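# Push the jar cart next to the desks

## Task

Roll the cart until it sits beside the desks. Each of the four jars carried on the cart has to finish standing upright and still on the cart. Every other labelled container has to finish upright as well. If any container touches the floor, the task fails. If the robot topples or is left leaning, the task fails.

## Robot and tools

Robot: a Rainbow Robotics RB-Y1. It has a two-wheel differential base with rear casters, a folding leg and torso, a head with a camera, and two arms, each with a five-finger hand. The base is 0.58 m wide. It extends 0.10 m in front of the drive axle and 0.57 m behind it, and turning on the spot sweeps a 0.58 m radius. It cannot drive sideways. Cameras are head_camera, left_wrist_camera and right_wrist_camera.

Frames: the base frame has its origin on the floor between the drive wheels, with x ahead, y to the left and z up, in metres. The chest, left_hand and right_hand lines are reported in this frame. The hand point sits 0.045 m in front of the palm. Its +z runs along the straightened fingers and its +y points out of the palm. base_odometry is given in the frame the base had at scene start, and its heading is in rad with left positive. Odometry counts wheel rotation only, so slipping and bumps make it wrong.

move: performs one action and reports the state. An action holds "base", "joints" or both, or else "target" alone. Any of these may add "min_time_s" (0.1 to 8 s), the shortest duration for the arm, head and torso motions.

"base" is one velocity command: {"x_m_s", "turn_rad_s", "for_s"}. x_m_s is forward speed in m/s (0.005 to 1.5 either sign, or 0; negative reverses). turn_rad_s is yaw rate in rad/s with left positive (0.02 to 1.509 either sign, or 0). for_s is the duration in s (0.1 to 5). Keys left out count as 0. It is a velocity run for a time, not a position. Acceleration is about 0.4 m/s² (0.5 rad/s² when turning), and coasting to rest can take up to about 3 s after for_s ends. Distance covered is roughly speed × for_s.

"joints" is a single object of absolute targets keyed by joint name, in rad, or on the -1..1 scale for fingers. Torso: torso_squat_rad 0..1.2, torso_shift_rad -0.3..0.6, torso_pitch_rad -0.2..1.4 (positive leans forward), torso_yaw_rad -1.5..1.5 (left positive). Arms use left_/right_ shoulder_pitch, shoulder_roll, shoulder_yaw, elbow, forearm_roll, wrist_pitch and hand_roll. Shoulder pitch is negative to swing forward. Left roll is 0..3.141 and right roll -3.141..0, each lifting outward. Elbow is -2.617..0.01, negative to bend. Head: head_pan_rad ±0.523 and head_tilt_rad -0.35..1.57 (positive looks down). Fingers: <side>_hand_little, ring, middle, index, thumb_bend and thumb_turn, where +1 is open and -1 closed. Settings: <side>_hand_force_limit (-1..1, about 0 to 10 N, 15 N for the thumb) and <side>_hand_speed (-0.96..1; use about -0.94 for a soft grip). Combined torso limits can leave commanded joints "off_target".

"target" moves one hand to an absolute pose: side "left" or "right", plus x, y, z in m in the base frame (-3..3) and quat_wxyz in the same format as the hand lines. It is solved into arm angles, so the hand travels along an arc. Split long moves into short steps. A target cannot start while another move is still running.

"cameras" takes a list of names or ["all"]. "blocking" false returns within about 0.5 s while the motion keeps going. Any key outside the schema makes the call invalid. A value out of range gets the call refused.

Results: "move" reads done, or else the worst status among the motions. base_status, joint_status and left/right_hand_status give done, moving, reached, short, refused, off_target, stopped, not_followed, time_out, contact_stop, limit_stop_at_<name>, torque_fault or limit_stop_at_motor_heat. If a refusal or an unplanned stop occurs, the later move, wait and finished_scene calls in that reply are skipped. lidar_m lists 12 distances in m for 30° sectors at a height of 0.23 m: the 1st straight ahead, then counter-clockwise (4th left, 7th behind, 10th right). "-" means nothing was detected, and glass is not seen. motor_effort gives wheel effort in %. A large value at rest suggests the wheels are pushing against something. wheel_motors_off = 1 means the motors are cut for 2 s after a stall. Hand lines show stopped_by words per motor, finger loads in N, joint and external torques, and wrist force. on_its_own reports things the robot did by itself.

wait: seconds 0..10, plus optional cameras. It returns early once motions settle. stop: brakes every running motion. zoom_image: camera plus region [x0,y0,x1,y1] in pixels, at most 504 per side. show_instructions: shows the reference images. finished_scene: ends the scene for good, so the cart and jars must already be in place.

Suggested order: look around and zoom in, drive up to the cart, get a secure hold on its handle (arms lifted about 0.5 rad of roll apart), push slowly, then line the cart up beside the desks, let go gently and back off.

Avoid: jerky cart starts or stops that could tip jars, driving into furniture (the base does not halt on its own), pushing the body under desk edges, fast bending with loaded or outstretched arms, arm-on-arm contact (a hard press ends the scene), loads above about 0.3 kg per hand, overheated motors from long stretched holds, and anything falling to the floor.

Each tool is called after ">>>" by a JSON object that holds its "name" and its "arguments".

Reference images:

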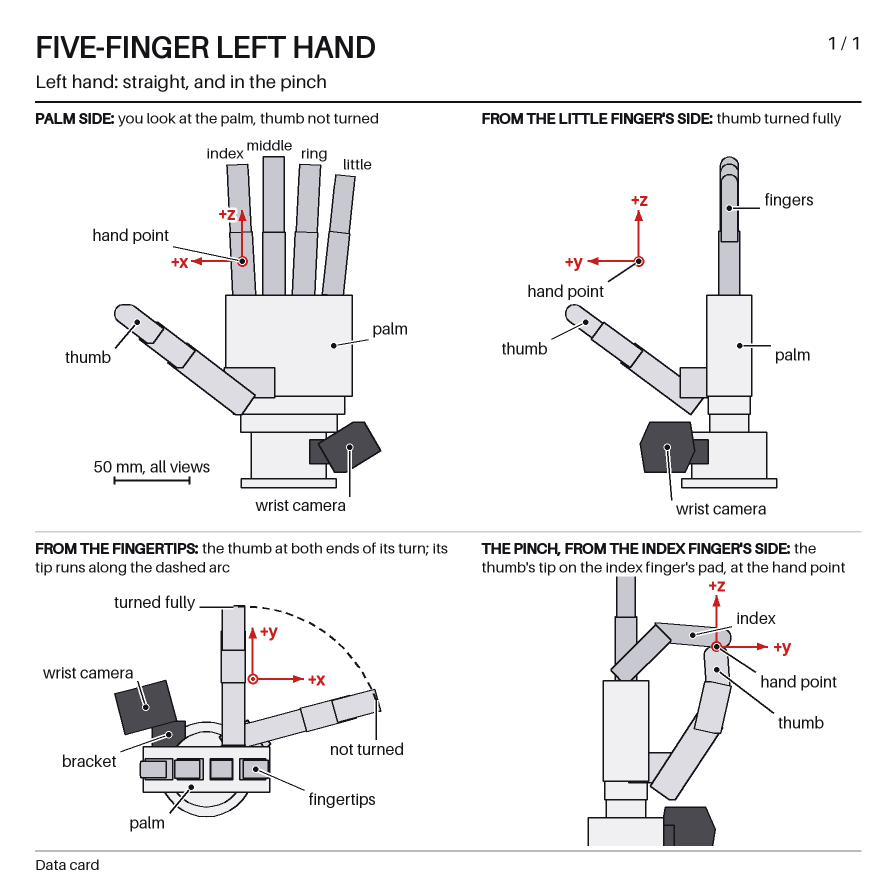

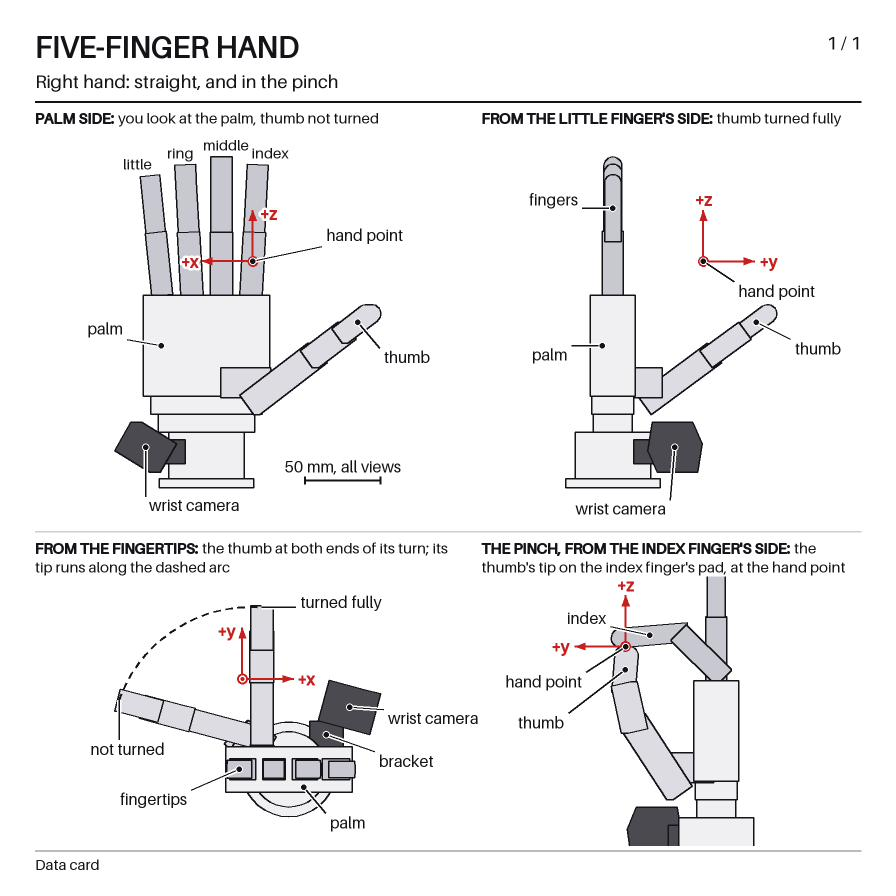

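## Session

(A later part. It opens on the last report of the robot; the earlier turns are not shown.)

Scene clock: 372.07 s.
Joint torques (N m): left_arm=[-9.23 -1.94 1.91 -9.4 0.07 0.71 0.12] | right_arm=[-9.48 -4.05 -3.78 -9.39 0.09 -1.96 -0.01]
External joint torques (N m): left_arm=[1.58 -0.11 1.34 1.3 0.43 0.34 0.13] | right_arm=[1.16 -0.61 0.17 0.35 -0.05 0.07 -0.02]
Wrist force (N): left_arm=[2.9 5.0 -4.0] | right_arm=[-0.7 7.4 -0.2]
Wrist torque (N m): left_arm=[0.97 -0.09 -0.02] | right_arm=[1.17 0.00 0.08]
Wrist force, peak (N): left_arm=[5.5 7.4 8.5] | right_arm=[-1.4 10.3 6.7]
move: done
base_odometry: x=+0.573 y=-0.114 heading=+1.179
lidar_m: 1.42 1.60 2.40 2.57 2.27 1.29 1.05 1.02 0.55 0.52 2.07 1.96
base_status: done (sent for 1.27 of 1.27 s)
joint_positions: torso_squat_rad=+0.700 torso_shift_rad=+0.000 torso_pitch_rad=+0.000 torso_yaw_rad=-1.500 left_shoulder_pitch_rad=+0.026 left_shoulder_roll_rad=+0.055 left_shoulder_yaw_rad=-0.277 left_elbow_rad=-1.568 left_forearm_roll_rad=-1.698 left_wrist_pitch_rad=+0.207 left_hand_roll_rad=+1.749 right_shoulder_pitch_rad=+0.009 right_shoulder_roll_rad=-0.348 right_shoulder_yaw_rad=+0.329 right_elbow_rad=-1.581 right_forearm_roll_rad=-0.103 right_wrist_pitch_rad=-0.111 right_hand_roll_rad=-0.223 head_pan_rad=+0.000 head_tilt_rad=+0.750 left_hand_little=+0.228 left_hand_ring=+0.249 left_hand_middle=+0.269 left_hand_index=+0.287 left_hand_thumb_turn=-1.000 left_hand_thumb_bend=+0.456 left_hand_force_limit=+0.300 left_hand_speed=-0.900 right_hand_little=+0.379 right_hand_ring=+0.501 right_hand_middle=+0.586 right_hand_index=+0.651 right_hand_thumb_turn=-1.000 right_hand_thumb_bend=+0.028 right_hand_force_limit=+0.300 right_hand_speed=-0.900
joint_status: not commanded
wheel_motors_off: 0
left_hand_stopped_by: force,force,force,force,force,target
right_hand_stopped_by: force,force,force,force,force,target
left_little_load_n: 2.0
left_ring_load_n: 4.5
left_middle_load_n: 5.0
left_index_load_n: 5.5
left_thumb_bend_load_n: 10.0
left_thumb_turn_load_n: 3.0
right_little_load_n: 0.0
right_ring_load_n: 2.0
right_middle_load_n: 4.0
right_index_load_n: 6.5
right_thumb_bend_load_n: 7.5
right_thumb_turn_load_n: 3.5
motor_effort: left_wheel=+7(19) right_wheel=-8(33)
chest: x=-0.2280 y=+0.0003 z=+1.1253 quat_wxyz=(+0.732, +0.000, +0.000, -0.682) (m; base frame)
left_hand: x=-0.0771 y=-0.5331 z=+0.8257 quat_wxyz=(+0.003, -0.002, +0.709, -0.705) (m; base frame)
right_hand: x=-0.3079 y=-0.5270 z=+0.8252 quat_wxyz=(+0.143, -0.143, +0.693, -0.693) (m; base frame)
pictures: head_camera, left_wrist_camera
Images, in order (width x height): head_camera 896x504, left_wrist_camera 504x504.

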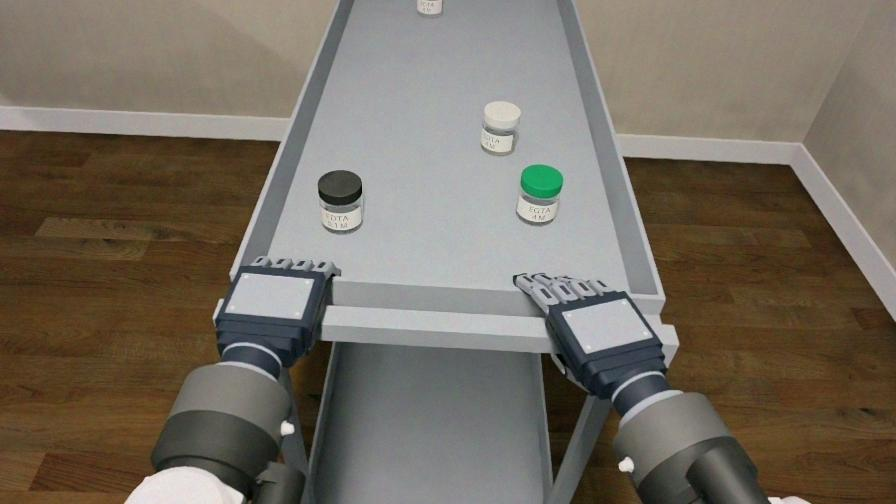

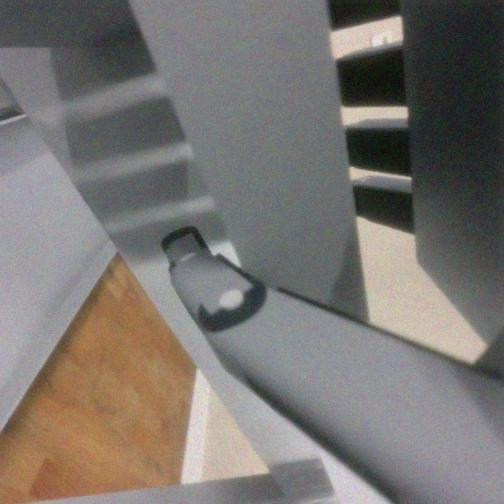

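>>> {"name": "move", "arguments": {"joints": {"head_pan_rad": 0.523, "head_tilt_rad": 0.7}, "cameras": ["head_camera"]}}

>>> {"name": "move", "arguments": {"base": {"x_m_s": 0.1, "for_s": 2.5}, "cameras": ["head_camera"]}}

Scene clock: 379.17 s.
Joint torques (N m): left_arm=[-8.84 -2.17 1.45 -9.46 0.16 0.82 -0.01] | right_arm=[-9.03 -4.34 -3.74 -9.45 -0.09 -1.87 -0.02]
External joint torques (N m): left_arm=[1.98 -0.34 0.87 1.24 0.52 0.45 0] | right_arm=[1.61 -0.9 0.21 0.29 -0.23 0.15 -0.03]
Wrist force (N): left_arm=[2.9 5.0 -4.0] | right_arm=[-0.7 7.4 -0.6]
Wrist torque (N m): left_arm=[0.98 -0.11 -0.02] | right_arm=[1.19 -0.09 0.08]
Wrist force, peak (N): left_arm=[2.8 5.3 -4.2] | right_arm=[-0.9 8.6 -0.8]
move: done
base_odometry: x=+0.573 y=-0.114 heading=+1.179
lidar_m: 1.42 1.61 2.41 2.57 2.28 1.31 1.06 1.03 0.56 0.52 2.07 1.96
base_status: not commanded
joint_positions: torso_squat_rad=+0.700 torso_shift_rad=+0.000 torso_pitch_rad=+0.000 torso_yaw_rad=-1.500 left_shoulder_pitch_rad=+0.026 left_shoulder_roll_rad=+0.055 left_shoulder_yaw_rad=-0.277 left_elbow_rad=-1.568 left_forearm_roll_rad=-1.698 left_wrist_pitch_rad=+0.207 left_hand_roll_rad=+1.749 right_shoulder_pitch_rad=+0.009 right_shoulder_roll_rad=-0.348 right_shoulder_yaw_rad=+0.329 right_elbow_rad=-1.581 right_forearm_roll_rad=-0.103 right_wrist_pitch_rad=-0.111 right_hand_roll_rad=-0.223 head_pan_rad=+0.522 head_tilt_rad=+0.700 left_hand_little=+0.228 left_hand_ring=+0.249 left_hand_middle=+0.269 left_hand_index=+0.287 left_hand_thumb_turn=-1.000 left_hand_thumb_bend=+0.456 left_hand_force_limit=+0.300 left_hand_speed=-0.900 right_hand_little=+0.379 right_hand_ring=+0.501 right_hand_middle=+0.586 right_hand_index=+0.651 right_hand_thumb_turn=-1.000 right_hand_thumb_bend=+0.028 right_hand_force_limit=+0.300 right_hand_speed=-0.900
joint_status: all done
wheel_motors_off: 0
left_hand_stopped_by: force,force,force,force,force,target
right_hand_stopped_by: force,force,force,force,force,target
left_little_load_n: 2.0
left_ring_load_n: 4.5
left_middle_load_n: 5.0
left_index_load_n: 5.5
left_thumb_bend_load_n: 10.0
left_thumb_turn_load_n: 3.0
right_little_load_n: 0.0
right_ring_load_n: 1.5
right_middle_load_n: 4.0
right_index_load_n: 6.5
right_thumb_bend_load_n: 7.5
right_thumb_turn_load_n: 3.5
motor_effort: left_wheel=+7(8) right_wheel=-7(9)
chest: x=-0.2280 y=+0.0003 z=+1.1253 quat_wxyz=(+0.732, +0.000, +0.000, -0.682) (m; base frame)
left_hand: x=-0.0771 y=-0.5331 z=+0.8257 quat_wxyz=(+0.003, -0.002, +0.709, -0.705) (m; base frame)
right_hand: x=-0.3079 y=-0.5270 z=+0.8252 quat_wxyz=(+0.143, -0.143, +0.693, -0.693) (m; base frame)
pictures: head_camera
Images, in order (width x height): head_camera 896x504.

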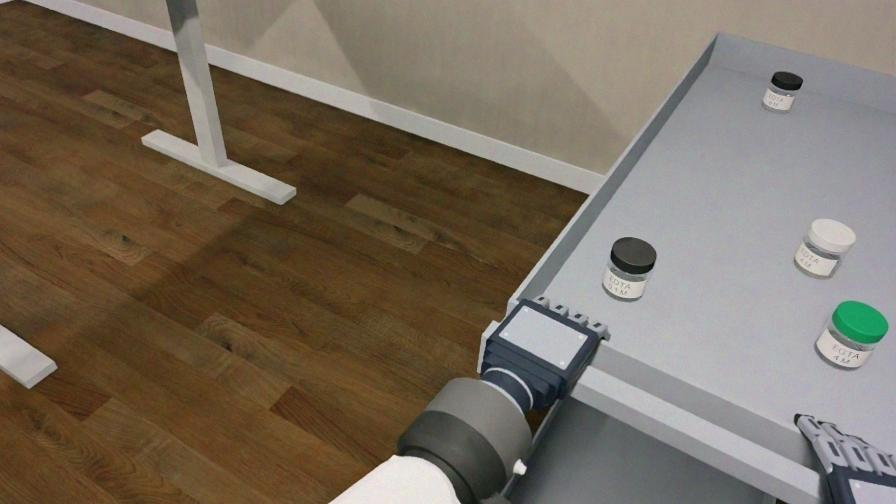

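Scene clock: 382.27 s.
Joint torques (N m): left_arm=[-9.16 -2.71 2.39 -10.05 0.16 0.91 0.27] | right_arm=[-10.94 -4.39 -5.23 -11.82 0.04 -3.42 0]
External joint torques (N m): left_arm=[1.65 -0.88 1.81 0.65 0.51 0.54 0.28] | right_arm=[-0.31 -0.96 -1.29 -2.09 -0.09 -1.39 -0.01]
Wrist force (N): left_arm=[2.4 4.5 -3.9] | right_arm=[0.2 11.2 2.4]
Wrist torque (N m): left_arm=[0.97 0.28 0.36] | right_arm=[0.81 -0.02 0.15]
Wrist force, peak (N): left_arm=[8.2 7.9 7.0] | right_arm=[-3.6 15.2 5.2]
move: done
base_odometry: x=+0.668 y=+0.117 heading=+1.180
lidar_m: 1.17 1.40 1.55 2.60 2.40 1.52 1.30 1.26 0.55 0.53 1.80 1.26
base_status: done (sent for 2.5 of 2.5 s)
joint_positions: torso_squat_rad=+0.700 torso_shift_rad=+0.000 torso_pitch_rad=+0.000 torso_yaw_rad=-1.500 left_shoulder_pitch_rad=+0.026 left_shoulder_roll_rad=+0.055 left_shoulder_yaw_rad=-0.277 left_elbow_rad=-1.568 left_forearm_roll_rad=-1.698 left_wrist_pitch_rad=+0.206 left_hand_roll_rad=+1.749 right_shoulder_pitch_rad=+0.009 right_shoulder_roll_rad=-0.348 right_shoulder_yaw_rad=+0.329 right_elbow_rad=-1.580 right_forearm_roll_rad=-0.103 right_wrist_pitch_rad=-0.111 right_hand_roll_rad=-0.223 head_pan_rad=+0.522 head_tilt_rad=+0.700 left_hand_little=+0.229 left_hand_ring=+0.249 left_hand_middle=+0.269 left_hand_index=+0.287 left_hand_thumb_turn=-1.000 left_hand_thumb_bend=+0.456 left_hand_force_limit=+0.300 left_hand_speed=-0.900 right_hand_little=+0.379 right_hand_ring=+0.500 right_hand_middle=+0.585 right_hand_index=+0.651 right_hand_thumb_turn=-1.000 right_hand_thumb_bend=+0.028 right_hand_force_limit=+0.300 right_hand_speed=-0.900
joint_status: not commanded
wheel_motors_off: 0
left_hand_stopped_by: force,force,force,force,force,target
right_hand_stopped_by: force,force,force,force,force,target
left_little_load_n: 6.0
left_ring_load_n: 6.5
left_middle_load_n: 3.5
left_index_load_n: 3.0
left_thumb_bend_load_n: 10.5
left_thumb_turn_load_n: 0.5
right_little_load_n: -0.5
right_ring_load_n: 0.0
right_middle_load_n: 1.0
right_index_load_n: 5.5
right_thumb_bend_load_n: 5.0
right_thumb_turn_load_n: 2.5
motor_effort: left_wheel=+7(22) right_wheel=-9(19)
chest: x=-0.2280 y=+0.0003 z=+1.1253 quat_wxyz=(+0.732, +0.000, +0.000, -0.682) (m; base frame)
left_hand: x=-0.0772 y=-0.5331 z=+0.8256 quat_wxyz=(+0.003, -0.002, +0.709, -0.705) (m; base frame)
right_hand: x=-0.3080 y=-0.5267 z=+0.8244 quat_wxyz=(+0.143, -0.143, +0.693, -0.692) (m; base frame)
pictures: head_camera
Images, in order (width x height): head_camera 896x504.

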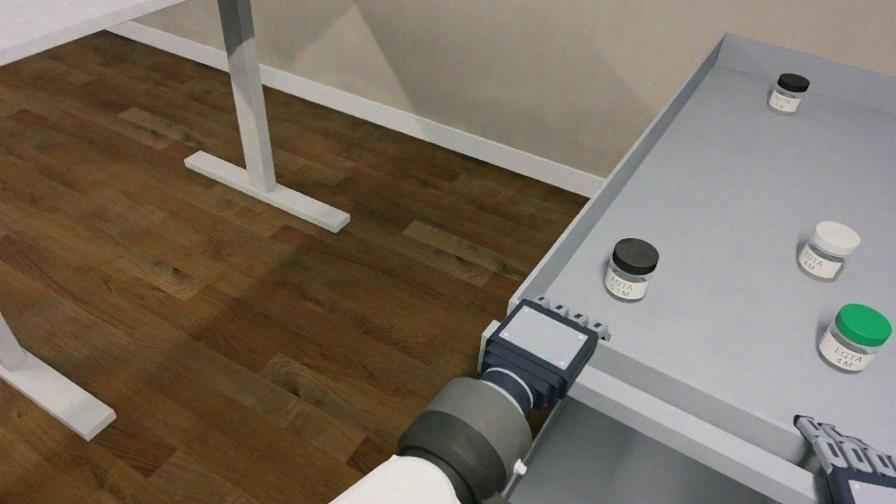

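>>> {"name": "move", "arguments": {"base": {"x_m_s": 0.12, "for_s": 3.5}, "cameras": ["head_camera"]}}

Scene clock: 418.10 s.
Joint torques (N m): left_arm=[-8.87 -2.74 1.63 -10.28 0.48 0.54 0.41] | right_arm=[-11.82 -3.81 -5.62 -13.16 0.02 -3.78 0.1]
External joint torques (N m): left_arm=[1.94 -0.91 1.05 0.42 0.83 0.17 0.42] | right_arm=[-1.19 -0.37 -1.68 -3.42 -0.11 -1.74 0.09]
Wrist force (N): left_arm=[1.6 4.4 -4.1] | right_arm=[1.0 12.5 3.0]
Wrist torque (N m): left_arm=[0.97 0.12 0.39] | right_arm=[0.82 -0.03 0.14]
Wrist force, peak (N): left_arm=[6.8 9.1 7.7] | right_arm=[-4.0 18.0 3.3]
move: done
base_odometry: x=+0.828 y=+0.506 heading=+1.181
lidar_m: 0.76 3.60 1.08 2.62 2.69 1.86 1.66 2.33 0.55 0.52 1.50 0.84
base_status: done (sent for 3.5 of 3.5 s)
joint_positions: torso_squat_rad=+0.700 torso_shift_rad=+0.000 torso_pitch_rad=+0.000 torso_yaw_rad=-1.500 left_shoulder_pitch_rad=+0.026 left_shoulder_roll_rad=+0.055 left_shoulder_yaw_rad=-0.277 left_elbow_rad=-1.568 left_forearm_roll_rad=-1.698 left_wrist_pitch_rad=+0.207 left_hand_roll_rad=+1.749 right_shoulder_pitch_rad=+0.010 right_shoulder_roll_rad=-0.348 right_shoulder_yaw_rad=+0.329 right_elbow_rad=-1.580 right_forearm_roll_rad=-0.103 right_wrist_pitch_rad=-0.111 right_hand_roll_rad=-0.223 head_pan_rad=+0.522 head_tilt_rad=+0.700 left_hand_little=+0.229 left_hand_ring=+0.250 left_hand_middle=+0.268 left_hand_index=+0.287 left_hand_thumb_turn=-1.000 left_hand_thumb_bend=+0.456 left_hand_force_limit=+0.300 left_hand_speed=-0.900 right_hand_little=+0.379 right_hand_ring=+0.500 right_hand_middle=+0.585 right_hand_index=+0.650 right_hand_thumb_turn=-1.000 right_hand_thumb_bend=+0.028 right_hand_force_limit=+0.300 right_hand_speed=-0.900
joint_status: not commanded
wheel_motors_off: 0
left_hand_stopped_by: force,force,force,force,force,target
right_hand_stopped_by: force,force,force,force,force,target
left_little_load_n: 7.5
left_ring_load_n: 6.5
left_middle_load_n: 3.5
left_index_load_n: 1.5
left_thumb_bend_load_n: 10.5
left_thumb_turn_load_n: 3.0
right_little_load_n: 0.0
right_ring_load_n: 0.0
right_middle_load_n: 0.0
right_index_load_n: 4.5
right_thumb_bend_load_n: 5.0
right_thumb_turn_load_n: 2.5
motor_effort: left_wheel=+8(21) right_wheel=-8(18)
chest: x=-0.2280 y=+0.0002 z=+1.1253 quat_wxyz=(+0.732, +0.000, +0.000, -0.682) (m; base frame)
left_hand: x=-0.0771 y=-0.5331 z=+0.8255 quat_wxyz=(+0.003, -0.002, +0.709, -0.705) (m; base frame)
right_hand: x=-0.3081 y=-0.5267 z=+0.8241 quat_wxyz=(+0.143, -0.143, +0.693, -0.692) (m; base frame)
pictures: head_camera
Images, in order (width x height): head_camera 896x504.

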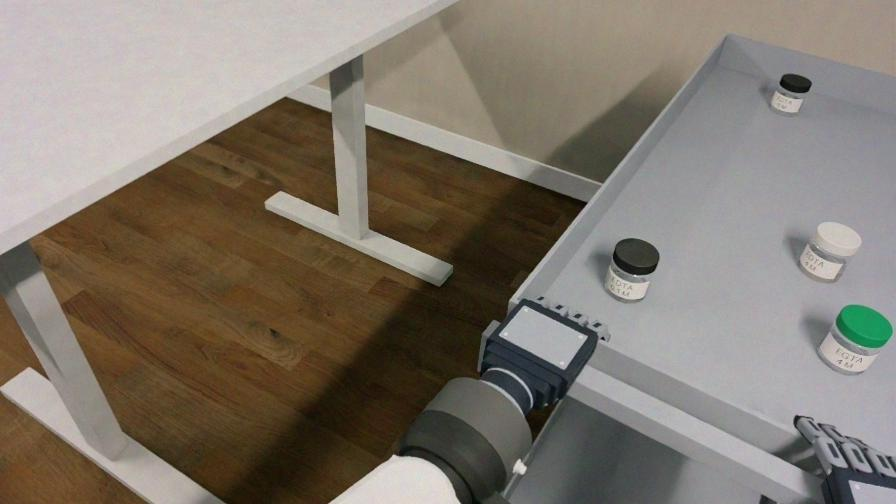

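>>> {"name": "move", "arguments": {"base": {"x_m_s": 0.1, "for_s": 3.0}, "cameras": ["head_camera"]}}

Scene clock: 430.77 s.
Joint torques (N m): left_arm=[-9.1 -2.74 2.31 -10.41 0.5 0.68 0.53] | right_arm=[-12.08 -3.98 -5.33 -13.38 -0.07 -4.07 0.15]
External joint torques (N m): left_arm=[1.71 -0.91 1.74 0.29 0.85 0.3 0.54] | right_arm=[-1.45 -0.54 -1.39 -3.64 -0.21 -2.04 0.14]
Wrist force (N): left_arm=[1.6 5.0 -4.4] | right_arm=[0.6 13.7 2.5]
Wrist torque (N m): left_arm=[1.00 0.13 0.39] | right_arm=[0.86 -0.03 0.19]
Wrist force, peak (N): left_arm=[5.9 8.8 7.6] | right_arm=[-3.8 17.2 3.0]
move: done
base_odometry: x=+0.942 y=+0.783 heading=+1.182
lidar_m: 0.47 3.30 0.92 2.06 2.70 2.16 1.96 2.64 0.54 0.53 1.35 0.58
base_status: done (sent for 3 of 3 s)
joint_positions: torso_squat_rad=+0.700 torso_shift_rad=+0.000 torso_pitch_rad=+0.000 torso_yaw_rad=-1.500 left_shoulder_pitch_rad=+0.026 left_shoulder_roll_rad=+0.055 left_shoulder_yaw_rad=-0.277 left_elbow_rad=-1.568 left_forearm_roll_rad=-1.698 left_wrist_pitch_rad=+0.207 left_hand_roll_rad=+1.749 right_shoulder_pitch_rad=+0.010 right_shoulder_roll_rad=-0.348 right_shoulder_yaw_rad=+0.329 right_elbow_rad=-1.580 right_forearm_roll_rad=-0.103 right_wrist_pitch_rad=-0.111 right_hand_roll_rad=-0.223 head_pan_rad=+0.522 head_tilt_rad=+0.700 left_hand_little=+0.229 left_hand_ring=+0.250 left_hand_middle=+0.268 left_hand_index=+0.287 left_hand_thumb_turn=-1.000 left_hand_thumb_bend=+0.456 left_hand_force_limit=+0.300 left_hand_speed=-0.900 right_hand_little=+0.379 right_hand_ring=+0.500 right_hand_middle=+0.585 right_hand_index=+0.650 right_hand_thumb_turn=-1.000 right_hand_thumb_bend=+0.027 right_hand_force_limit=+0.300 right_hand_speed=-0.900
joint_status: not commanded
wheel_motors_off: 0
left_hand_stopped_by: force,force,force,force,force,target
right_hand_stopped_by: force,force,force,force,force,target
left_little_load_n: 8.0
left_ring_load_n: 6.5
left_middle_load_n: 2.0
left_index_load_n: 1.0
left_thumb_bend_load_n: 10.0
left_thumb_turn_load_n: 3.5
right_little_load_n: 0.0
right_ring_load_n: 0.0
right_middle_load_n: 0.0
right_index_load_n: 3.5
right_thumb_bend_load_n: 4.5
right_thumb_turn_load_n: 2.5
motor_effort: left_wheel=+7(21) right_wheel=-8(19)
chest: x=-0.2280 y=+0.0002 z=+1.1253 quat_wxyz=(+0.732, +0.000, +0.000, -0.682) (m; base frame)
left_hand: x=-0.0771 y=-0.5331 z=+0.8255 quat_wxyz=(+0.003, -0.002, +0.709, -0.705) (m; base frame)
right_hand: x=-0.3082 y=-0.5266 z=+0.8239 quat_wxyz=(+0.143, -0.143, +0.693, -0.692) (m; base frame)
pictures: head_camera
Images, in order (width x height): head_camera 896x504.

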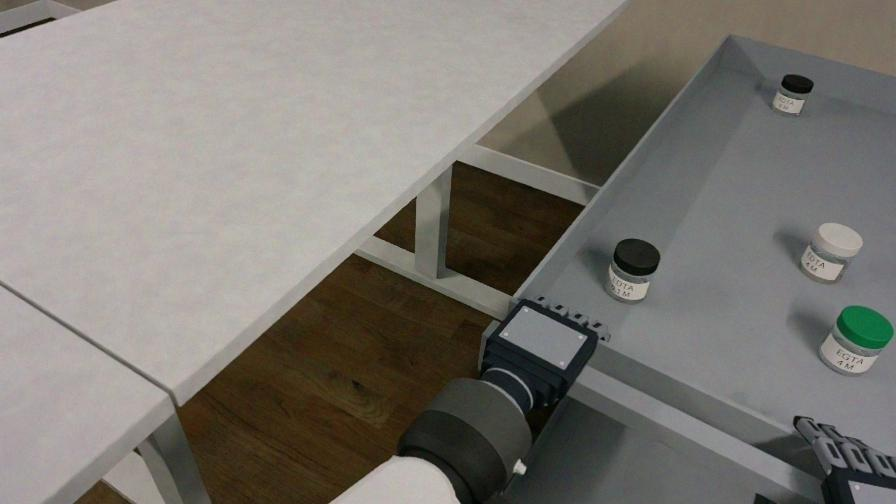

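>>> {"name": "move", "arguments": {"base": {"x_m_s": 0.08, "for_s": 1.55}, "cameras": ["head_camera"]}}

Scene clock: 455.27 s.
Joint torques (N m): left_arm=[-12.74 14.72 1.75 -11.44 0.6 0.74 0.59] | right_arm=[-12.09 -2.76 -4.65 -12.94 0.13 -3.86 -0.17]
External joint torques (N m): left_arm=[-1.95 16.58 1.2 -0.74 0.95 0.38 0.6] | right_arm=[-1.46 0.65 -0.72 -3.2 -0.01 -1.83 -0.18]
Wrist force (N): left_arm=[1.3 7.2 -3.7] | right_arm=[0.7 11.5 1.9]
Wrist torque (N m): left_arm=[1.13 0.02 0.35] | right_arm=[0.67 -0.08 0.09]
Wrist force, peak (N): left_arm=[6.3 9.7 7.6] | right_arm=[-3.6 14.2 -9.3]
move: done
base_odometry: x=+0.989 y=+0.899 heading=+1.183
lidar_m: 0.38 3.18 0.88 1.15 2.72 2.27 2.07 2.75 0.55 0.53 0.52 0.48
base_status: done (sent for 1.57 of 1.57 s)
joint_positions: torso_squat_rad=+0.700 torso_shift_rad=-0.001 torso_pitch_rad=-0.001 torso_yaw_rad=-1.500 left_shoulder_pitch_rad=+0.027 left_shoulder_roll_rad=+0.051 left_shoulder_yaw_rad=-0.277 left_elbow_rad=-1.568 left_forearm_roll_rad=-1.698 left_wrist_pitch_rad=+0.207 left_hand_roll_rad=+1.748 right_shoulder_pitch_rad=+0.010 right_shoulder_roll_rad=-0.348 right_shoulder_yaw_rad=+0.329 right_elbow_rad=-1.580 right_forearm_roll_rad=-0.103 right_wrist_pitch_rad=-0.111 right_hand_roll_rad=-0.223 head_pan_rad=+0.522 head_tilt_rad=+0.700 left_hand_little=+0.229 left_hand_ring=+0.250 left_hand_middle=+0.268 left_hand_index=+0.287 left_hand_thumb_turn=-1.000 left_hand_thumb_bend=+0.456 left_hand_force_limit=+0.300 left_hand_speed=-0.900 right_hand_little=+0.379 right_hand_ring=+0.500 right_hand_middle=+0.585 right_hand_index=+0.650 right_hand_thumb_turn=-1.000 right_hand_thumb_bend=+0.027 right_hand_force_limit=+0.300 right_hand_speed=-0.900
joint_status: not commanded
wheel_motors_off: 0
left_hand_stopped_by: force,force,force,force,force,target
right_hand_stopped_by: force,force,force,force,force,target
left_little_load_n: 8.0
left_ring_load_n: 6.5
left_middle_load_n: 2.0
left_index_load_n: 0.5
left_thumb_bend_load_n: 10.5
left_thumb_turn_load_n: 5.0
right_little_load_n: 0.0
right_ring_load_n: 0.0
right_middle_load_n: 0.0
right_index_load_n: 3.5
right_thumb_bend_load_n: 3.5
right_thumb_turn_load_n: 2.0
motor_effort: left_wheel=+20(37) right_wheel=-2(15)
chest: x=-0.2289 y=+0.0002 z=+1.1252 quat_wxyz=(+0.732, +0.001, +0.000, -0.682) (m; base frame)
left_hand: x=-0.0789 y=-0.5329 z=+0.8254 quat_wxyz=(+0.002, -0.003, +0.709, -0.705) (m; base frame)
right_hand: x=-0.3087 y=-0.5267 z=+0.8239 quat_wxyz=(+0.143, -0.142, +0.693, -0.692) (m; base frame)
pictures: head_camera
Images, in order (width x height): head_camera 896x504.

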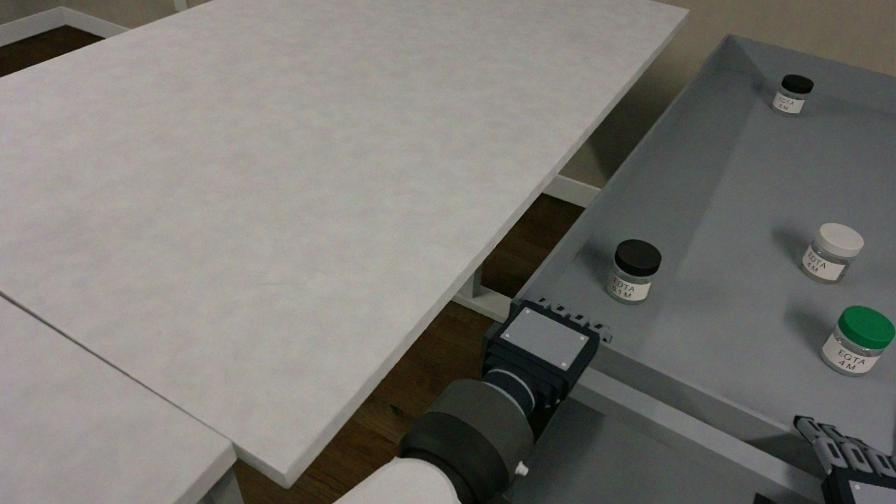

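>>> {"name": "move", "arguments": {"base": {"x_m_s": -0.06, "for_s": 0.4}, "joints": {"head_pan_rad": 0.523, "head_tilt_rad": 1.1}, "cameras": ["head_camera", "left_wrist_camera"]}}

Scene clock: 458.63 s.
Joint torques (N m): left_arm=[-11.14 -1.69 0.97 -11.57 -0.11 0.55 0.22] | right_arm=[-10.78 -3.29 -3.92 -11.86 0.1 -2.93 -0.08]
External joint torques (N m): left_arm=[-0.34 0.13 0.39 -0.87 0.25 0.18 0.23] | right_arm=[-0.15 0.14 0.02 -2.13 -0.04 -0.9 -0.09]
Wrist force (N): left_arm=[2.3 8.6 1.3] | right_arm=[-1.0 9.4 -2.9]
Wrist torque (N m): left_arm=[0.67 0.17 -0.11] | right_arm=[0.93 0.07 0.14]
Wrist force, peak (N): left_arm=[3.5 10.1 6.4] | right_arm=[-3.9 14.8 4.7]
move: done
base_odometry: x=+0.980 y=+0.877 heading=+1.183
lidar_m: 0.41 3.19 0.89 1.15 2.72 2.25 2.06 2.73 0.55 0.53 1.32 0.50
base_status: done (sent for 0.4 of 0.4 s)
joint_positions: torso_squat_rad=+0.700 torso_shift_rad=+0.000 torso_pitch_rad=+0.000 torso_yaw_rad=-1.500 left_shoulder_pitch_rad=+0.027 left_shoulder_roll_rad=+0.055 left_shoulder_yaw_rad=-0.277 left_elbow_rad=-1.568 left_forearm_roll_rad=-1.698 left_wrist_pitch_rad=+0.207 left_hand_roll_rad=+1.749 right_shoulder_pitch_rad=+0.009 right_shoulder_roll_rad=-0.348 right_shoulder_yaw_rad=+0.329 right_elbow_rad=-1.580 right_forearm_roll_rad=-0.103 right_wrist_pitch_rad=-0.111 right_hand_roll_rad=-0.223 head_pan_rad=+0.522 head_tilt_rad=+1.100 left_hand_little=+0.228 left_hand_ring=+0.249 left_hand_middle=+0.268 left_hand_index=+0.287 left_hand_thumb_turn=-1.000 left_hand_thumb_bend=+0.456 left_hand_force_limit=+0.300 left_hand_speed=-0.900 right_hand_little=+0.379 right_hand_ring=+0.500 right_hand_middle=+0.585 right_hand_index=+0.651 right_hand_thumb_turn=-1.000 right_hand_thumb_bend=+0.027 right_hand_force_limit=+0.300 right_hand_speed=-0.900
joint_status: all done
wheel_motors_off: 0
left_hand_stopped_by: force,force,force,force,force,target
right_hand_stopped_by: force,force,force,force,force,target
left_little_load_n: 3.0
left_ring_load_n: 4.0
left_middle_load_n: 2.5
left_index_load_n: 2.5
left_thumb_bend_load_n: 6.5
left_thumb_turn_load_n: 2.0
right_little_load_n: 0.0
right_ring_load_n: 0.0
right_middle_load_n: 0.5
right_index_load_n: 5.0
right_thumb_bend_load_n: 5.0
right_thumb_turn_load_n: 3.0
motor_effort: left_wheel=+0(13) right_wheel=+0(22)
chest: x=-0.2281 y=+0.0002 z=+1.1253 quat_wxyz=(+0.732, +0.000, +0.000, -0.682) (m; base frame)
left_hand: x=-0.0771 y=-0.5329 z=+0.8251 quat_wxyz=(+0.003, -0.002, +0.709, -0.705) (m; base frame)
right_hand: x=-0.3082 y=-0.5268 z=+0.8244 quat_wxyz=(+0.143, -0.143, +0.693, -0.692) (m; base frame)
pictures: head_camera, left_wrist_camera
Images, in order (width x height): head_camera 896x504, left_wrist_camera 504x504.

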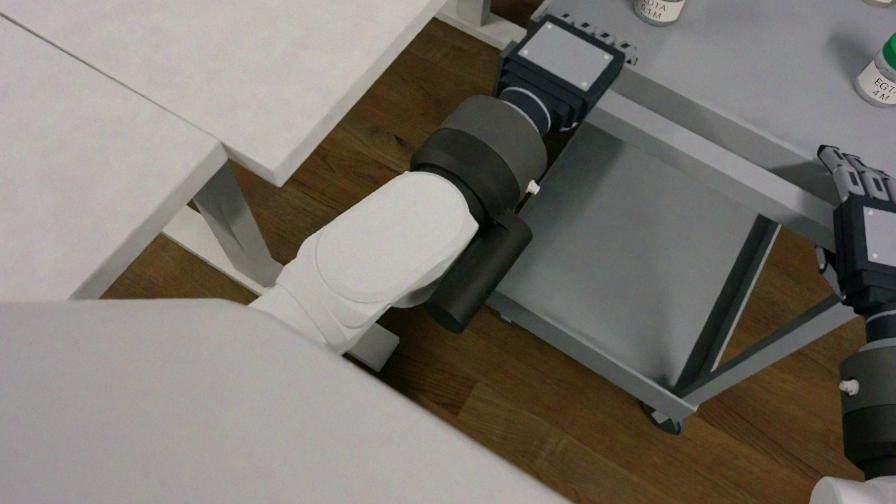

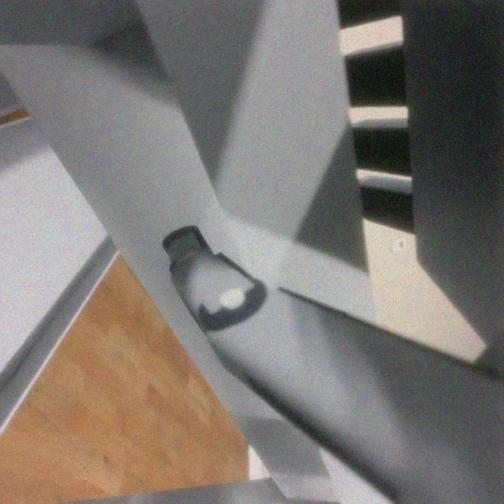

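>>> {"name": "move", "arguments": {"base": {"turn_rad_s": 0.07, "for_s": 0.55}, "joints": {"head_tilt_rad": 0.7}, "cameras": ["head_camera"]}}

Scene clock: 466.87 s.
Joint torques (N m): left_arm=[-10.49 -1.69 1.75 -11.69 0.06 0.66 0.24] | right_arm=[-11.55 -3.24 -4.87 -12.83 0.04 -3.73 0.03]
External joint torques (N m): left_arm=[0.31 0.14 1.18 -0.99 0.42 0.29 0.25] | right_arm=[-0.93 0.2 -0.93 -3.1 -0.1 -1.7 0.02]
Wrist force (N): left_arm=[1.0 7.7 -4.8] | right_arm=[0.9 11.7 3.6]
Wrist torque (N m): left_arm=[0.76 -0.16 -0.03] | right_arm=[0.72 -0.10 0.18]
Wrist force, peak (N): left_arm=[4.8 10.9 6.3] | right_arm=[-2.8 14.2 -9.3]
move: done
base_odometry: x=+0.980 y=+0.877 heading=+1.222
lidar_m: 0.41 3.22 0.89 2.04 2.74 2.26 2.05 2.77 0.55 0.53 0.52 0.50
base_status: done (sent for 0.57 of 0.57 s)
joint_positions: torso_squat_rad=+0.700 torso_shift_rad=+0.000 torso_pitch_rad=+0.000 torso_yaw_rad=-1.500 left_shoulder_pitch_rad=+0.027 left_shoulder_roll_rad=+0.055 left_shoulder_yaw_rad=-0.277 left_elbow_rad=-1.568 left_forearm_roll_rad=-1.698 left_wrist_pitch_rad=+0.207 left_hand_roll_rad=+1.749 right_shoulder_pitch_rad=+0.010 right_shoulder_roll_rad=-0.348 right_shoulder_yaw_rad=+0.329 right_elbow_rad=-1.580 right_forearm_roll_rad=-0.103 right_wrist_pitch_rad=-0.111 right_hand_roll_rad=-0.223 head_pan_rad=+0.522 head_tilt_rad=+0.700 left_hand_little=+0.228 left_hand_ring=+0.249 left_hand_middle=+0.268 left_hand_index=+0.287 left_hand_thumb_turn=-1.000 left_hand_thumb_bend=+0.456 left_hand_force_limit=+0.300 left_hand_speed=-0.900 right_hand_little=+0.379 right_hand_ring=+0.500 right_hand_middle=+0.585 right_hand_index=+0.650 right_hand_thumb_turn=-1.000 right_hand_thumb_bend=+0.027 right_hand_force_limit=+0.300 right_hand_speed=-0.900
joint_status: all done
wheel_motors_off: 0
left_hand_stopped_by: force,force,force,force,force,target
right_hand_stopped_by: force,force,force,force,force,target
left_little_load_n: 3.0
left_ring_load_n: 3.5
left_middle_load_n: 1.5
left_index_load_n: 1.5
left_thumb_bend_load_n: 6.5
left_thumb_turn_load_n: 3.0
right_little_load_n: 0.0
right_ring_load_n: 0.0
right_middle_load_n: 0.0
right_index_load_n: 4.5
right_thumb_bend_load_n: 4.0
right_thumb_turn_load_n: 2.0
motor_effort: left_wheel=-15(31) right_wheel=+5(30)
chest: x=-0.2281 y=+0.0002 z=+1.1253 quat_wxyz=(+0.732, +0.000, +0.000, -0.682) (m; base frame)
left_hand: x=-0.0771 y=-0.5329 z=+0.8251 quat_wxyz=(+0.003, -0.002, +0.709, -0.705) (m; base frame)
right_hand: x=-0.3082 y=-0.5267 z=+0.8241 quat_wxyz=(+0.143, -0.143, +0.693, -0.692) (m; base frame)
pictures: head_camera
Images, in order (width x height): head_camera 896x504.

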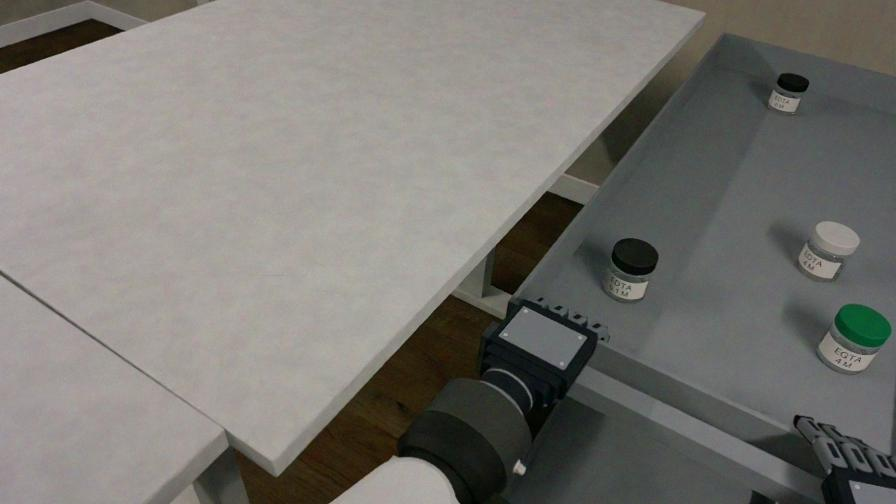

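>>> {"name": "move", "arguments": {"joints": {"left_hand_thumb_bend": 1.0, "right_hand_thumb_bend": 1.0}}}

>>> {"name": "move", "arguments": {"joints": {"left_hand_index": 1.0, "left_hand_middle": 1.0, "left_hand_ring": 1.0, "left_hand_little": 1.0, "right_hand_index": 1.0, "right_hand_middle": 1.0, "right_hand_ring": 1.0, "right_hand_little": 1.0}, "cameras": ["head_camera", "left_wrist_camera", "right_wrist_camera"]}}

Scene clock: 486.90 s.
Joint torques (N m): left_arm=[-11.1 -2.09 1.58 -11.41 0.11 0.44 0.11] | right_arm=[-10.55 -3.37 -5.14 -10.7 -0.02 -2.68 -0.01]
External joint torques (N m): left_arm=[-0.3 -0.26 1.01 -0.71 0.46 0.07 0.12] | right_arm=[0.08 0.07 -1.19 -0.97 -0.16 -0.65 -0.02]
Wrist force (N): left_arm=[1.6 5.6 -1.0] | right_arm=[-0.3 5.4 -1.6]
Wrist torque (N m): left_arm=[0.41 -0.16 -0.11] | right_arm=[0.37 -0.06 -0.10]
Wrist force, peak (N): left_arm=[1.0 7.9 -5.2] | right_arm=[0.1 13.0 2.9]
move: done
base_odometry: x=+0.980 y=+0.877 heading=+1.222
lidar_m: 0.41 3.23 0.90 2.04 2.74 2.27 2.05 2.76 0.56 0.53 0.53 0.49
base_status: not commanded
joint_positions: torso_squat_rad=+0.700 torso_shift_rad=+0.000 torso_pitch_rad=+0.000 torso_yaw_rad=-1.500 left_shoulder_pitch_rad=+0.027 left_shoulder_roll_rad=+0.055 left_shoulder_yaw_rad=-0.277 left_elbow_rad=-1.568 left_forearm_roll_rad=-1.698 left_wrist_pitch_rad=+0.207 left_hand_roll_rad=+1.749 right_shoulder_pitch_rad=+0.009 right_shoulder_roll_rad=-0.348 right_shoulder_yaw_rad=+0.329 right_elbow_rad=-1.581 right_forearm_roll_rad=-0.103 right_wrist_pitch_rad=-0.111 right_hand_roll_rad=-0.223 head_pan_rad=+0.522 head_tilt_rad=+0.700 left_hand_little=+0.228 left_hand_ring=+0.249 left_hand_middle=+0.268 left_hand_index=+0.287 left_hand_thumb_turn=-1.000 left_hand_thumb_bend=+1.000 left_hand_force_limit=+0.300 left_hand_speed=-0.900 right_hand_little=+0.379 right_hand_ring=+0.500 right_hand_middle=+0.585 right_hand_index=+0.650 right_hand_thumb_turn=-1.000 right_hand_thumb_bend=+1.000 right_hand_force_limit=+0.300 right_hand_speed=-0.900
joint_status: all done
wheel_motors_off: 0
left_hand_stopped_by: force,force,force,force,target,target
right_hand_stopped_by: force,force,force,force,target,target
left_little_load_n: 0.5
left_ring_load_n: 0.0
left_middle_load_n: 0.0
left_index_load_n: 0.0
left_thumb_bend_load_n: 0.0
left_thumb_turn_load_n: 0.0
right_little_load_n: 0.0
right_ring_load_n: 0.0
right_middle_load_n: 0.0
right_index_load_n: 0.0
right_thumb_bend_load_n: 0.0
right_thumb_turn_load_n: 0.0
motor_effort: left_wheel=-15(16) right_wheel=+6(7)
chest: x=-0.2281 y=+0.0002 z=+1.1253 quat_wxyz=(+0.732, +0.000, +0.000, -0.682) (m; base frame)
left_hand: x=-0.0770 y=-0.5330 z=+0.8251 quat_wxyz=(+0.003, -0.002, +0.709, -0.705) (m; base frame)
right_hand: x=-0.3080 y=-0.5268 z=+0.8246 quat_wxyz=(+0.143, -0.143, +0.693, -0.692) (m; base frame)
pictures: none

Scene clock: 490.13 s.
Joint torques (N m): left_arm=[-10.84 -2.02 1.46 -11.77 0 0.58 0.22] | right_arm=[-10.51 -3.52 -4.86 -10.5 -0.08 -2.62 0.03]
External joint torques (N m): left_arm=[-0.04 -0.19 0.88 -1.07 0.35 0.2 0.23] | right_arm=[0.12 -0.09 -0.92 -0.76 -0.21 -0.59 0.02]
Wrist force (N): left_arm=[1.5 5.6 -1.4] | right_arm=[0.5 6.2 -1.4]
Wrist torque (N m): left_arm=[0.41 -0.15 -0.13] | right_arm=[0.44 -0.10 -0.05]
Wrist force, peak (N): left_arm=[1.7 5.7 -1.5] | right_arm=[-0.1 6.3 -1.7]
move: done
base_odometry: x=+0.980 y=+0.877 heading=+1.222
lidar_m: 0.41 3.22 0.89 2.03 2.74 2.24 2.06 2.76 0.55 0.53 0.52 0.50
base_status: not commanded
joint_positions: torso_squat_rad=+0.700 torso_shift_rad=+0.000 torso_pitch_rad=+0.000 torso_yaw_rad=-1.500 left_shoulder_pitch_rad=+0.027 left_shoulder_roll_rad=+0.055 left_shoulder_yaw_rad=-0.277 left_elbow_rad=-1.568 left_forearm_roll_rad=-1.698 left_wrist_pitch_rad=+0.207 left_hand_roll_rad=+1.749 right_shoulder_pitch_rad=+0.009 right_shoulder_roll_rad=-0.348 right_shoulder_yaw_rad=+0.329 right_elbow_rad=-1.581 right_forearm_roll_rad=-0.103 right_wrist_pitch_rad=-0.111 right_hand_roll_rad=-0.223 head_pan_rad=+0.522 head_tilt_rad=+0.700 left_hand_little=+1.000 left_hand_ring=+1.000 left_hand_middle=+1.000 left_hand_index=+1.000 left_hand_thumb_turn=-1.000 left_hand_thumb_bend=+1.000 left_hand_force_limit=+0.300 left_hand_speed=-0.900 right_hand_little=+1.000 right_hand_ring=+1.000 right_hand_middle=+1.000 right_hand_index=+1.000 right_hand_thumb_turn=-1.000 right_hand_thumb_bend=+1.000 right_hand_force_limit=+0.300 right_hand_speed=-0.900
joint_status: all done
wheel_motors_off: 0
left_hand_stopped_by: target,target,target,target,target,target
right_hand_stopped_by: target,target,target,target,target,target
left_little_load_n: 0.0
left_ring_load_n: 0.0
left_middle_load_n: 0.0
left_index_load_n: 0.0
left_thumb_bend_load_n: 0.0
left_thumb_turn_load_n: 0.0
right_little_load_n: 0.0
right_ring_load_n: 0.0
right_middle_load_n: -0.5
right_index_load_n: 0.0
right_thumb_bend_load_n: 0.0
right_thumb_turn_load_n: 0.0
motor_effort: left_wheel=-15(15) right_wheel=+6(7)
chest: x=-0.2281 y=+0.0002 z=+1.1253 quat_wxyz=(+0.732, +0.000, +0.000, -0.682) (m; base frame)
left_hand: x=-0.0770 y=-0.5329 z=+0.8251 quat_wxyz=(+0.003, -0.002, +0.709, -0.705) (m; base frame)
right_hand: x=-0.3080 y=-0.5268 z=+0.8246 quat_wxyz=(+0.143, -0.143, +0.693, -0.692) (m; base frame)
pictures: head_camera, left_wrist_camera, right_wrist_camera
Images, in order (width x height): head_camera 896x504, left_wrist_camera 504x504, right_wrist_camera 504x504.

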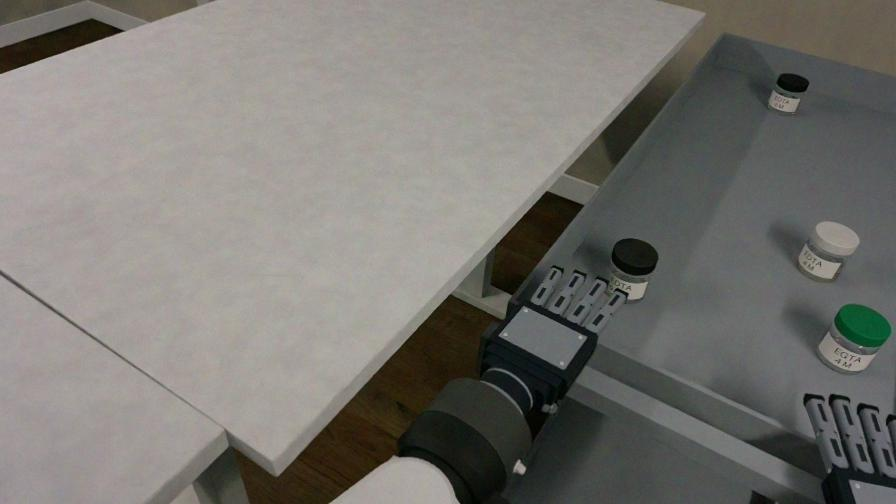

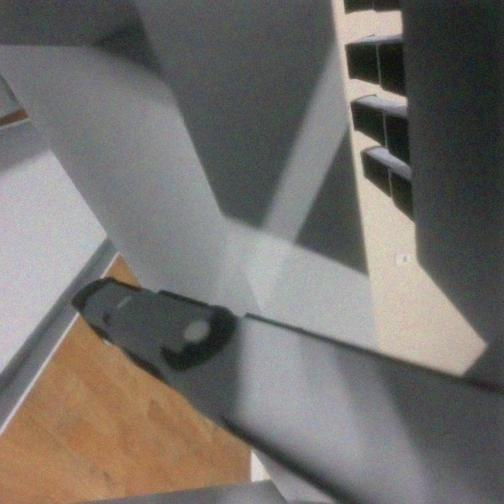

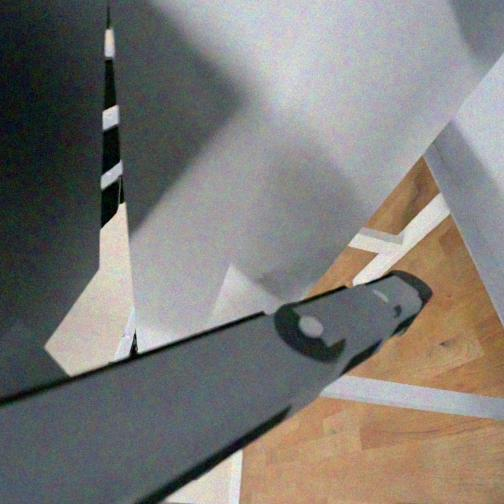

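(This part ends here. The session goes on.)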